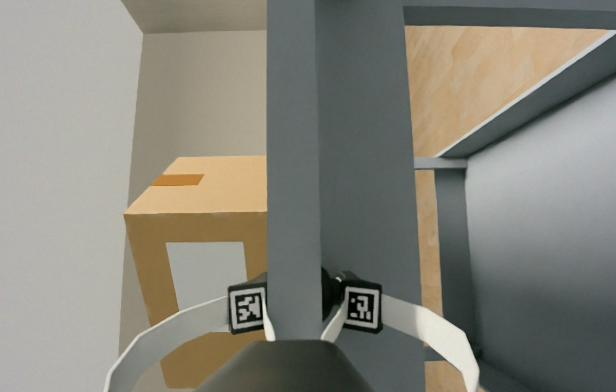

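{"name": "move", "arguments": {"blocking": false, "cameras": [], "r2": {"base": {"translate_m": -0.7, "strafe_m": -0.25}, "pace": "slow"}}}

{"name": "wait", "arguments": {"seconds": 10, "cameras": ["r2_head_camera","r2_head_left_camera"]}}

Scene clock: 243.93 s.
move: r2 moving
r1: as last shown
r1.lidar_m: 1.10 1.04 1.28 2.05 2.08 1.90 1.74 1.76 2.24 2.64 1.75 1.20
r1.motor_effort: lift_m=+25(25) arm_m=-4(4) wheel_0=+1(2) wheel_1=+0(0) wheel_2=+0(0)
r1.servo_current: wrist_yaw_rad=39(65) wrist_pitch_rad=39(46) wrist_roll_rad=52(52) gripper_m=39(46)
r1.wrist_depth_mm: - 139 - - - - - / 112 139 - - - - - / 116 140 220 - - - - / 137 157 - - - - - / - - - - - - - / - - 190 - 188 - - / - 140 - 137 - - -
r2.base_odometry: x=-0.218 y=-0.978 heading=-2.347
r2.turned_by_wheels: +0.000
r2.turned_by_imu: +0.001
r2.base_tilt: forward=-0.7 right=+0.1
r2.lidar_m: 0.37 0.35 2.52 2.20 2.16 2.62 2.33 2.36 2.77 2.54 2.55 0.43
r2.base_status: translate_m moving; strafe_m moving
r2.joint_positions: lift_m=+0.682 arm_m=+0.000 wrist_yaw_rad=+0.004 wrist_pitch_rad=+0.003 wrist_roll_rad=+1.568 gripper_m=-0.029
r2.joint_status: not commanded
r2.measured_speeds: translate_m=-0.049 strafe_m=-0.018 rotate_rad=+0.001 lift_m=+0.000 arm_m=+0.000 wrist_yaw_rad=+0.000 wrist_pitch_rad=+0.001 wrist_roll_rad=+0.000
r2.motor_effort: lift_m=+16(17) arm_m=-4(4) wheel_0=+0(6) wheel_1=-7(9) wheel_2=+12(13)
r2.servo_current: wrist_yaw_rad=39(52) wrist_pitch_rad=39(46) wrist_roll_rad=52(59) gripper_m=98(104)
r2.hand_pose: x=+0.4596 y=-0.0864 z=+0.8595 quat_wxyz=(+0.708, +0.706, +0.002, +0.000) (m; r2's base frame)
r2.wrist_depth_mm: - - - 190 255 1576 1078 / - - - 185 248 1661 521 / - - - 182 242 831 - / - - 504 179 238 842 - / - 488 473 174 232 820 - / - - 186 170 180 - - / - - 544 - 224 - -
pictures: none
No camera images: "cameras" was empty.

Scene clock: 252.10 s.
earlier move: r2 done
r1.base_odometry: x=+0.471 y=+1.211 heading=+2.771
r1.turned_by_wheels: +0.000
r1.turned_by_imu: -0.001
r1.base_tilt: forward=-1.6 right=+1.3
r1.lidar_m: 1.09 1.03 1.30 2.04 2.07 1.93 1.74 1.79 2.24 2.67 1.72 1.20
r1.base_status: not commanded
r1.joint_positions: lift_m=+0.900 arm_m=+0.000 wrist_yaw_rad=+3.089 wrist_pitch_rad=+0.002 wrist_roll_rad=+0.000 gripper_m=+0.056
r1.joint_status: not commanded
r1.measured_speeds: all 0
r1.motor_effort: lift_m=+25(25) arm_m=-4(4) wheel_0=+2(2) wheel_1=+0(1) wheel_2=+0(0)
r1.servo_current: wrist_yaw_rad=59(78) wrist_pitch_rad=46(52) wrist_roll_rad=39(72) gripper_m=39(52)
r1.hand_pose: x=-0.1125 y=+0.1024 z=+1.0771 quat_wxyz=(+0.026, -0.001, +0.000, +1.000) (m; r1's base frame)
r1.wrist_depth_mm: - 138 - - - - - / 112 139 - - - - - / 116 139 220 - - - - / 137 157 - - - - - / - - - - - - - / - - 190 - 187 - - / - 141 - 137 - - -
r2.base_odometry: x=+0.088 y=-0.316 heading=-2.347
r2.turned_by_wheels: +0.000
r2.turned_by_imu: +0.002
r2.base_tilt: forward=-0.6 right=+0.1
r2.lidar_m: 0.28 0.27 2.61 2.26 2.24 1.90 1.64 1.65 1.94 2.47 2.46 0.48
r2.base_status: done
r2.joint_positions: lift_m=+0.682 arm_m=+0.000 wrist_yaw_rad=+0.004 wrist_pitch_rad=+0.003 wrist_roll_rad=+1.569 gripper_m=-0.029
r2.joint_status: not commanded
r2.measured_speeds: all 0
r2.motor_effort: lift_m=+16(17) arm_m=-4(4) wheel_0=-1(7) wheel_1=-5(9) wheel_2=+8(13)
r2.servo_current: wrist_yaw_rad=52(65) wrist_pitch_rad=39(52) wrist_roll_rad=39(65) gripper_m=98(104)
r2.hand_pose: x=+0.4596 y=-0.0864 z=+0.8595 quat_wxyz=(+0.708, +0.706, +0.002, +0.000) (m; r2's base frame)
r2.wrist_depth_mm: - - - - - 1708 1160 / - - - 312 353 1430 1098 / - - - 239 324 1576 1182 / - - - 212 276 1708 517 / - - - 190 249 1708 - / - - 186 166 179 - - / - - 436 - 210 - -
wait: 8.17 of 10 s (r2 has come to rest)
pictures: r2_head_camera, r2_head_left_camera
Images, in order (width x height): r2_head_camera 420x560, r2_head_left_camera 420x672.

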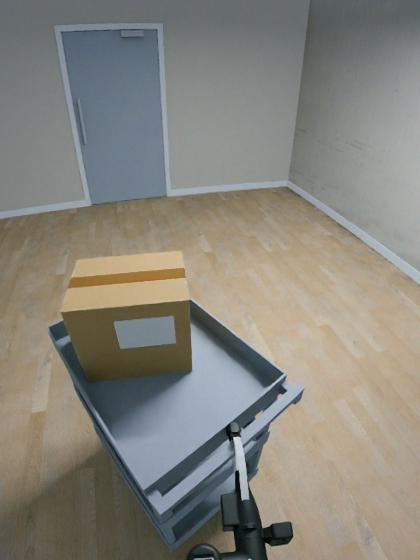

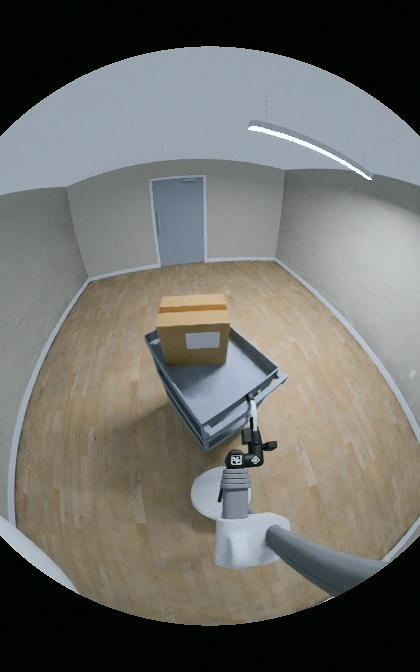

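{"name": "move", "arguments": {"blocking": false, "cameras": [], "r2": {"joints": {"gripper_m": 0.1}}}}

{"name": "wait", "arguments": {"seconds": 2, "cameras": []}}

{"name": "move", "arguments": {"blocking": false, "cameras": [], "r2": {"base": {"translate_m": -0.35}}}}

{"name": "wait", "arguments": {"seconds": 3, "cameras": ["r2_head_camera","r2_head_left_camera"]}}

Scene clock: 263.93 s.
move: r2 moving
r1: as last shown
r1.turned_by_imu: +0.000
r1.base_tilt: forward=-1.6 right=+1.2
r1.lidar_m: 1.09 1.05 1.32 2.04 2.07 1.95 1.74 1.79 2.25 2.65 1.75 1.22
r1.motor_effort: lift_m=+25(25) arm_m=-4(4) wheel_0=+1(2) wheel_1=+0(1) wheel_2=+0(0)
r1.servo_current: wrist_yaw_rad=39(59) wrist_pitch_rad=33(52) wrist_roll_rad=46(59) gripper_m=39(46)
r1.wrist_depth_mm: - 138 - - - - - / 112 139 - - - - - / 116 140 220 - - - - / 137 157 - - - - - / - - - - - - - / - - 190 - 187 - - / - 141 - 137 - - -
r2.base_odometry: x=+0.088 y=-0.316 heading=-2.347
r2.turned_by_wheels: +0.000
r2.turned_by_imu: +0.000
r2.base_tilt: forward=-0.7 right=+0.0
r2.lidar_m: 0.28 0.29 2.62 2.22 2.27 1.90 1.63 1.64 1.95 2.43 2.45 0.47
r2.base_status: not commanded
r2.joint_positions: lift_m=+0.682 arm_m=+0.000 wrist_yaw_rad=+0.004 wrist_pitch_rad=+0.003 wrist_roll_rad=+1.569 gripper_m=-0.003
r2.joint_status: gripper_m moving
r2.measured_speeds: all 0
r2.motor_effort: lift_m=+16(16) arm_m=-4(4) wheel_0=-1(2) wheel_1=-5(5) wheel_2=+7(8)
r2.servo_current: wrist_yaw_rad=52(52) wrist_pitch_rad=46(46) wrist_roll_rad=46(59) gripper_m=98(117)
r2.hand_pose: x=+0.4596 y=-0.0864 z=+0.8595 quat_wxyz=(+0.708, +0.706, +0.002, +0.000) (m; r2's base frame)
r2.wrist_depth_mm: - - - - - 1661 1182 / - - - 315 359 1464 1098 / - - - 300 332 1618 1205 / - - - 212 286 1708 508 / - - - 189 252 1756 - / - - 188 172 181 - - / - 439 439 - - - -
pictures: none
No camera images: "cameras" was empty.

Scene clock: 265.43 s.
earlier move: r2 done
r1.base_odometry: x=+0.471 y=+1.211 heading=+2.771
r1.turned_by_wheels: +0.000
r1.turned_by_imu: +0.000
r1.base_tilt: forward=-1.6 right=+1.3
r1.lidar_m: 1.11 1.03 1.29 2.05 2.06 1.95 1.75 1.78 2.26 2.65 1.75 1.23
r1.base_status: not commanded
r1.joint_positions: lift_m=+0.900 arm_m=+0.000 wrist_yaw_rad=+3.089 wrist_pitch_rad=+0.002 wrist_roll_rad=+0.000 gripper_m=+0.056
r1.joint_status: not commanded
r1.measured_speeds: all 0
r1.motor_effort: lift_m=+25(25) arm_m=-4(4) wheel_0=+2(2) wheel_1=+0(1) wheel_2=+0(0)
r1.servo_current: wrist_yaw_rad=65(65) wrist_pitch_rad=46(52) wrist_roll_rad=46(72) gripper_m=46(46)
r1.hand_pose: x=-0.1125 y=+0.1024 z=+1.0771 quat_wxyz=(+0.026, -0.001, +0.000, +1.000) (m; r1's base frame)
r1.wrist_depth_mm: - 138 - - - - - / 112 139 - - - - - / 116 139 220 - - - - / 136 157 - - - - - / - - - - - - - / - - 190 - 187 - - / - 140 - 137 - - -
r2.base_odometry: x=+0.088 y=-0.316 heading=-2.347
r2.turned_by_wheels: +0.000
r2.turned_by_imu: +0.000
r2.base_tilt: forward=-0.7 right=+0.1
r2.lidar_m: 0.27 0.29 2.61 2.26 2.27 1.89 1.63 1.64 1.93 2.47 2.46 0.48
r2.base_status: not commanded
r2.joint_positions: lift_m=+0.682 arm_m=+0.000 wrist_yaw_rad=+0.002 wrist_pitch_rad=+0.003 wrist_roll_rad=+1.569 gripper_m=+0.100
r2.joint_status: all done
r2.measured_speeds: all 0
r2.motor_effort: lift_m=+17(17) arm_m=-4(4) wheel_0=-1(2) wheel_1=-4(5) wheel_2=+6(8)
r2.servo_current: wrist_yaw_rad=46(65) wrist_pitch_rad=33(52) wrist_roll_rad=52(59) gripper_m=52(130)
r2.hand_pose: x=+0.4595 y=-0.0868 z=+0.8595 quat_wxyz=(+0.708, +0.706, +0.002, +0.000) (m; r2's base frame)
r2.wrist_depth_mm: - - - - - 1708 1182 / - - - 322 - 1576 1160 / - - - 314 357 1499 433 / - - - 279 298 1756 504 / - - - 204 262 1708 - / - - 192 178 194 - - / - - 442 - 221 - -
wait: 1.50 of 2 s (r2 has come to rest)
pictures: none
No camera images: "cameras" was empty.

Scene clock: 265.93 s.
move: r2 moving
r1: as last shown
r1.lidar_m: 1.10 1.05 1.31 2.05 2.05 1.91 1.74 1.76 2.22 2.65 1.77 1.23
r1.motor_effort: lift_m=+25(25) arm_m=-4(4) wheel_0=+1(2) wheel_1=+0(1) wheel_2=+0(0)
r1.servo_current: wrist_yaw_rad=65(65) wrist_pitch_rad=39(52) wrist_roll_rad=65(65) gripper_m=46(46)
r1.wrist_depth_mm: - 139 - - - - - / 112 139 - - - - - / 116 139 220 - - - - / 136 158 - - - - - / - - - - - - - / - - 190 - 188 - - / - 140 - 137 - - -
r2.base_odometry: x=+0.111 y=-0.294 heading=-2.348
r2.turned_by_wheels: +0.000
r2.turned_by_imu: +0.000
r2.base_tilt: forward=-0.7 right=+0.0
r2.lidar_m: 0.32 0.33 2.63 2.26 2.26 1.83 1.58 1.60 1.91 2.45 2.45 0.49
r2.base_status: translate_m moving
r2.joint_positions: lift_m=+0.682 arm_m=+0.000 wrist_yaw_rad=+0.002 wrist_pitch_rad=+0.003 wrist_roll_rad=+1.569 gripper_m=+0.100
r2.joint_status: not commanded
r2.measured_speeds: translate_m=-0.120 strafe_m=+0.001 rotate_rad=-0.001 lift_m=+0.000 arm_m=+0.000 wrist_yaw_rad=+0.000 wrist_pitch_rad=+0.000 wrist_roll_rad=+0.000
r2.motor_effort: lift_m=+17(17) arm_m=-4(4) wheel_0=-8(8) wheel_1=-8(8) wheel_2=+11(13)
r2.servo_current: wrist_yaw_rad=33(59) wrist_pitch_rad=39(46) wrist_roll_rad=39(52) gripper_m=46(52)
r2.hand_pose: x=+0.4595 y=-0.0868 z=+0.8595 quat_wxyz=(+0.708, +0.706, +0.002, +0.000) (m; r2's base frame)
r2.wrist_depth_mm: - - - - - 1708 1160 / - - - 357 - 1618 1160 / - - - 355 384 1537 392 / - - - 303 332 1756 535 / - - - 229 287 723 - / - - 193 204 193 - - / - - 477 - 241 - -
pictures: none
No camera images: "cameras" was empty.

Scene clock: 268.10 s.
earlier move: r2 done
r1.base_odometry: x=+0.471 y=+1.211 heading=+2.771
r1.turned_by_wheels: +0.000
r1.turned_by_imu: +0.000
r1.base_tilt: forward=-1.6 right=+1.3
r1.lidar_m: 1.10 1.05 1.28 2.05 2.09 1.92 1.73 1.77 2.23 2.65 1.73 1.23
r1.base_status: not commanded
r1.joint_positions: lift_m=+0.900 arm_m=+0.000 wrist_yaw_rad=+3.089 wrist_pitch_rad=+0.002 wrist_roll_rad=+0.000 gripper_m=+0.056
r1.joint_status: not commanded
r1.measured_speeds: all 0
r1.motor_effort: lift_m=+25(25) arm_m=-4(4) wheel_0=+2(2) wheel_1=+0(1) wheel_2=+0(0)
r1.servo_current: wrist_yaw_rad=65(65) wrist_pitch_rad=39(52) wrist_roll_rad=46(65) gripper_m=46(46)
r1.hand_pose: x=-0.1125 y=+0.1024 z=+1.0771 quat_wxyz=(+0.026, -0.001, +0.000, +1.000) (m; r1's base frame)
r1.wrist_depth_mm: - 138 - - - - - / 112 139 - - - - - / 116 139 219 - - - - / 137 157 - - - - - / - - - - - - - / - - 190 - 188 - - / - 141 - 137 - - -
r2.base_odometry: x=+0.334 y=-0.066 heading=-2.348
r2.turned_by_wheels: +0.000
r2.turned_by_imu: +0.000
r2.base_tilt: forward=-0.7 right=+0.1
r2.lidar_m: 0.64 0.83 2.53 2.18 2.20 1.50 1.31 1.28 1.55 2.56 2.56 0.90
r2.base_status: done
r2.joint_positions: lift_m=+0.682 arm_m=+0.000 wrist_yaw_rad=+0.002 wrist_pitch_rad=+0.003 wrist_roll_rad=+1.569 gripper_m=+0.100
r2.joint_status: not commanded
r2.measured_speeds: all 0
r2.motor_effort: lift_m=+17(17) arm_m=-4(4) wheel_0=-2(11) wheel_1=-3(9) wheel_2=+3(14)
r2.servo_current: wrist_yaw_rad=46(65) wrist_pitch_rad=33(52) wrist_roll_rad=46(59) gripper_m=46(59)
r2.hand_pose: x=+0.4595 y=-0.0868 z=+0.8595 quat_wxyz=(+0.708, +0.706, +0.002, +0.000) (m; r2's base frame)
r2.wrist_depth_mm: - - - - - 1661 1160 / - - - - - 1708 1182 / - - - - - 1618 1182 / - - - 661 - 661 1138 / - - - 597 - 580 564 / - - 195 525 187 - 512 / - - 788 - - - 473
wait: 2.17 of 3 s (r2 has come to rest)
pictures: r2_head_camera, r2_head_left_camera
Images, in order (width x height): r2_head_camera 420x560, r2_head_left_camera 420x672.

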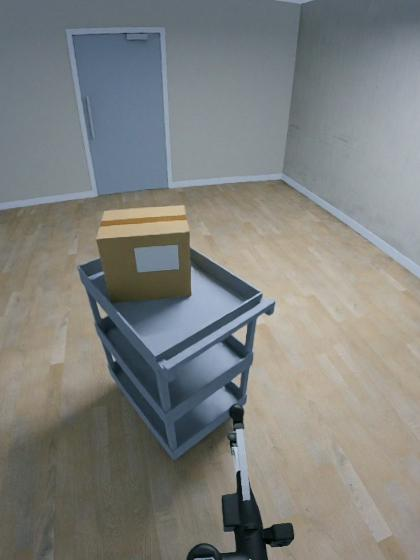

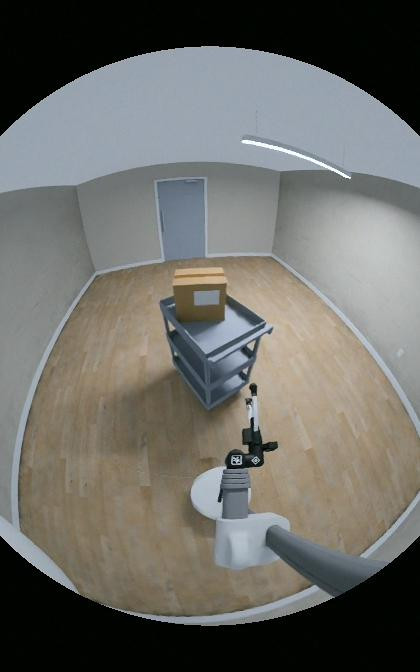

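{"name": "move", "arguments": {"blocking": false, "cameras": [], "r2": {"base": {"strafe_m": -0.85}, "joints": {"wrist_roll_rad": 0.0, "lift_m": 0.9}, "pace": "fast"}}}

{"name": "wait", "arguments": {"seconds": 5, "cameras": []}}

{"name": "move", "arguments": {"blocking": false, "cameras": [], "r2": {"base": {"rotate_rad": 0.263}, "pace": "fast"}}}

{"name": "wait", "arguments": {"seconds": 2, "cameras": ["r2_head_camera","r2_head_left_camera"]}}

Scene clock: 289.77 s.
move: r2 moving
r1: as last shown
r1.base_tilt: forward=-1.6 right=+1.2
r1.lidar_m: 1.09 1.04 1.32 2.04 2.07 1.94 1.74 1.78 2.21 2.65 1.75 1.20
r1.servo_current: wrist_yaw_rad=46(72) wrist_pitch_rad=39(46) wrist_roll_rad=65(65) gripper_m=39(46)
r1.wrist_depth_mm: - 138 - - - - - / 112 139 - - - - - / 116 140 220 - - - - / 137 157 - - - - - / - - - - - - - / - - 190 - 189 - - / - 141 - 137 - - -
r2.base_odometry: x=+0.294 y=-0.028 heading=-2.348
r2.turned_by_wheels: +0.000
r2.turned_by_imu: +0.000
r2.base_tilt: forward=-0.7 right=+0.1
r2.lidar_m: 0.64 0.68 2.58 2.22 2.26 1.48 1.25 1.31 1.51 2.50 2.51 2.93
r2.base_status: strafe_m moving
r2.joint_positions: lift_m=+0.745 arm_m=+0.000 wrist_yaw_rad=+0.002 wrist_pitch_rad=+0.003 wrist_roll_rad=+0.928 gripper_m=+0.100
r2.joint_status: lift_m moving; wrist_roll_rad moving
r2.measured_speeds: translate_m=-0.001 strafe_m=-0.213 rotate_rad=+0.009 lift_m=+0.243 arm_m=+0.000 wrist_yaw_rad=+0.000 wrist_pitch_rad=+0.000 wrist_roll_rad=-1.820
r2.motor_effort: lift_m=+24(27) arm_m=-4(4) wheel_0=+11(14) wheel_1=-14(15) wheel_2=+0(2)
r2.servo_current: wrist_yaw_rad=59(59) wrist_pitch_rad=46(46) wrist_roll_rad=91(98) gripper_m=46(59)
r2.hand_pose: x=+0.4595 y=-0.0868 z=+0.9223 quat_wxyz=(+0.894, +0.447, +0.002, +0.000) (m; r2's base frame)
r2.wrist_depth_mm: - - - - - - - / - - - - - - - / - - - - - - 1708 / - - - - - - 1499 / - - 798 798 676 1618 1336 / - - 195 554 187 676 1138 / - - 778 - - - 1098
pictures: none
No camera images: "cameras" was empty.

Scene clock: 292.60 s.
earlier move: r2 done
r1.base_odometry: x=+0.471 y=+1.211 heading=+2.771
r1.turned_by_wheels: +0.000
r1.turned_by_imu: +0.000
r1.base_tilt: forward=-1.6 right=+1.2
r1.lidar_m: 1.10 1.03 1.28 2.06 2.09 1.92 1.75 1.77 2.21 2.64 1.74 1.21
r1.base_status: not commanded
r1.joint_positions: lift_m=+0.900 arm_m=+0.000 wrist_yaw_rad=+3.089 wrist_pitch_rad=+0.002 wrist_roll_rad=+0.000 gripper_m=+0.056
r1.joint_status: not commanded
r1.measured_speeds: all 0
r1.motor_effort: lift_m=+25(25) arm_m=-4(4) wheel_0=+2(2) wheel_1=+0(1) wheel_2=+0(0)
r1.servo_current: wrist_yaw_rad=46(72) wrist_pitch_rad=46(52) wrist_roll_rad=46(72) gripper_m=33(46)
r1.hand_pose: x=-0.1125 y=+0.1024 z=+1.0771 quat_wxyz=(+0.026, -0.001, +0.000, +1.000) (m; r1's base frame)
r1.wrist_depth_mm: - 138 - - - - - / 112 139 - - - - - / 116 140 219 - - - - / 136 157 - - - - - / - - - - - - - / - - 190 - 187 - - / - 140 - 137 - - -
r2.base_odometry: x=-0.272 y=+0.529 heading=-2.347
r2.turned_by_wheels: +0.000
r2.turned_by_imu: +0.000
r2.base_tilt: forward=-0.7 right=+0.1
r2.lidar_m: 3.66 1.04 1.06 3.02 2.14 1.29 1.08 1.09 1.31 1.70 1.75 2.03
r2.base_status: done
r2.joint_positions: lift_m=+0.900 arm_m=+0.000 wrist_yaw_rad=+0.002 wrist_pitch_rad=+0.003 wrist_roll_rad=+0.002 gripper_m=+0.100
r2.joint_status: all done
r2.measured_speeds: all 0
r2.motor_effort: lift_m=+21(27) arm_m=-4(4) wheel_0=+2(16) wheel_1=+2(15) wheel_2=+0(2)
r2.servo_current: wrist_yaw_rad=52(65) wrist_pitch_rad=39(46) wrist_roll_rad=52(111) gripper_m=59(59)
r2.hand_pose: x=+0.4595 y=-0.0868 z=+1.0771 quat_wxyz=(+1.000, +0.001, +0.001, +0.001) (m; r2's base frame)
r2.wrist_depth_mm: - - - - - - - / - - - - - - - / - - - - - - - / - - - - - - - / - - - - - - - / - - 196 - 195 - - / - - - - - - -
wait: 2.83 of 5 s (r2 has come to rest)
pictures: none
No camera images: "cameras" was empty.

Scene clock: 293.10 s.
move: r2 moving
r1: as last shown
r1.lidar_m: 1.10 1.03 1.30 2.05 2.09 1.93 1.72 1.76 2.24 2.66 1.75 1.22
r1.motor_effort: lift_m=+25(25) arm_m=-4(4) wheel_0=+1(2) wheel_1=+0(1) wheel_2=+0(0)
r1.servo_current: wrist_yaw_rad=52(59) wrist_pitch_rad=46(46) wrist_roll_rad=52(52) gripper_m=39(46)
r1.wrist_depth_mm: - 138 - - - - - / 112 139 - - - - - / 116 139 220 - - - - / 137 158 - - - - - / - - - - - - - / - - 191 - 187 - - / - 140 - 137 - - -
r2.base_odometry: x=-0.273 y=+0.529 heading=-2.140
r2.turned_by_wheels: +0.207
r2.turned_by_imu: +0.202
r2.base_tilt: forward=-0.7 right=+0.0
r2.lidar_m: 4.70 1.03 3.16 3.01 1.66 1.15 1.10 1.12 1.52 1.71 1.76 2.41
r2.base_status: rotate_rad moving
r2.joint_positions: lift_m=+0.900 arm_m=+0.000 wrist_yaw_rad=+0.002 wrist_pitch_rad=+0.003 wrist_roll_rad=+0.002 gripper_m=+0.100
r2.joint_status: not commanded
r2.measured_speeds: translate_m=+0.002 strafe_m=+0.000 rotate_rad=+0.493 lift_m=+0.000 arm_m=+0.000 wrist_yaw_rad=+0.000 wrist_pitch_rad=+0.000 wrist_roll_rad=+0.000
r2.motor_effort: lift_m=+21(21) arm_m=-4(4) wheel_0=-1(12) wheel_1=-4(10) wheel_2=-4(11)
r2.servo_current: wrist_yaw_rad=59(59) wrist_pitch_rad=39(46) wrist_roll_rad=39(59) gripper_m=52(59)
r2.hand_pose: x=+0.4595 y=-0.0868 z=+1.0771 quat_wxyz=(+1.000, +0.001, +0.001, +0.001) (m; r2's base frame)
r2.wrist_depth_mm: - - - - - - - / - - - - - - - / - - - - - - - / - - - - - - - / 991 - - - - - - / 991 - 195 - 195 - - / - - - - - - -
pictures: none
No camera images: "cameras" was empty.

Scene clock: 293.63 s.
earlier move: r2 done
r1.base_odometry: x=+0.471 y=+1.211 heading=+2.771
r1.turned_by_wheels: +0.000
r1.turned_by_imu: +0.000
r1.base_tilt: forward=-1.6 right=+1.3
r1.lidar_m: 1.10 1.04 1.29 2.03 2.09 1.93 1.75 1.76 2.21 2.65 1.74 1.22
r1.base_status: not commanded
r1.joint_positions: lift_m=+0.900 arm_m=+0.000 wrist_yaw_rad=+3.089 wrist_pitch_rad=+0.002 wrist_roll_rad=+0.000 gripper_m=+0.056
r1.joint_status: not commanded
r1.measured_speeds: all 0
r1.motor_effort: lift_m=+25(25) arm_m=-4(4) wheel_0=+2(2) wheel_1=+0(1) wheel_2=+0(0)
r1.servo_current: wrist_yaw_rad=33(59) wrist_pitch_rad=39(52) wrist_roll_rad=46(59) gripper_m=39(46)
r1.hand_pose: x=-0.1125 y=+0.1024 z=+1.0771 quat_wxyz=(+0.026, -0.001, +0.000, +1.000) (m; r1's base frame)
r1.wrist_depth_mm: - 138 - - - - - / 112 139 - - - - - / 116 139 220 - - - - / 137 157 - - - - - / - - - - - - - / - - 190 - 187 - - / - 140 - 137 - - -
r2.base_odometry: x=-0.272 y=+0.529 heading=-2.085
r2.turned_by_wheels: +0.055
r2.turned_by_imu: +0.053
r2.base_tilt: forward=-0.7 right=+0.1
r2.lidar_m: 4.68 1.06 3.11 3.03 1.54 1.15 1.08 1.16 1.63 1.71 1.80 2.55
r2.base_status: done
r2.joint_positions: lift_m=+0.900 arm_m=+0.000 wrist_yaw_rad=+0.002 wrist_pitch_rad=+0.003 wrist_roll_rad=+0.002 gripper_m=+0.100
r2.joint_status: not commanded
r2.measured_speeds: all 0
r2.motor_effort: lift_m=+21(21) arm_m=-4(4) wheel_0=-4(12) wheel_1=-4(10) wheel_2=-5(11)
r2.servo_current: wrist_yaw_rad=46(59) wrist_pitch_rad=46(46) wrist_roll_rad=52(59) gripper_m=52(59)
r2.hand_pose: x=+0.4595 y=-0.0868 z=+1.0771 quat_wxyz=(+1.000, +0.001, +0.001, +0.001) (m; r2's base frame)
r2.wrist_depth_mm: - - - - - - - / - - - - - - - / - - - - - - - / - - - - - - - / 1025 1205 - - - - - / 1042 842 195 - 195 - - / - 1205 - - - - -
wait: 0.53 of 2 s (r2 has come to rest)
pictures: r2_head_camera, r2_head_left_camera
Images, in order (width x height): r2_head_camera 420x560, r2_head_left_camera 420x672.

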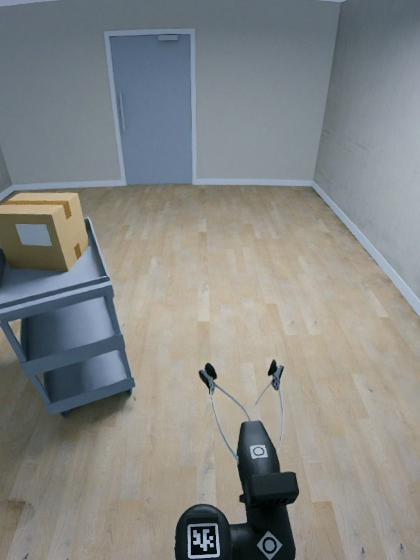

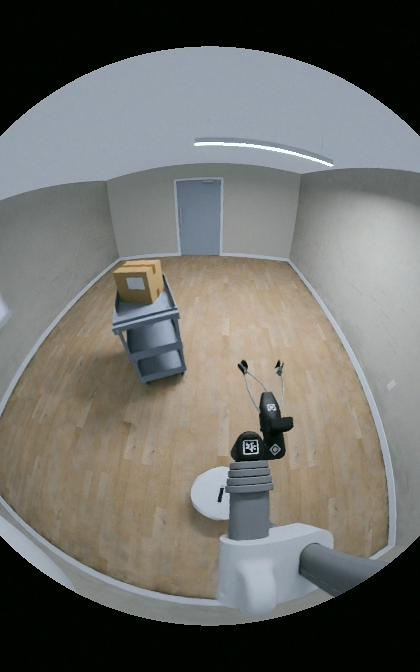

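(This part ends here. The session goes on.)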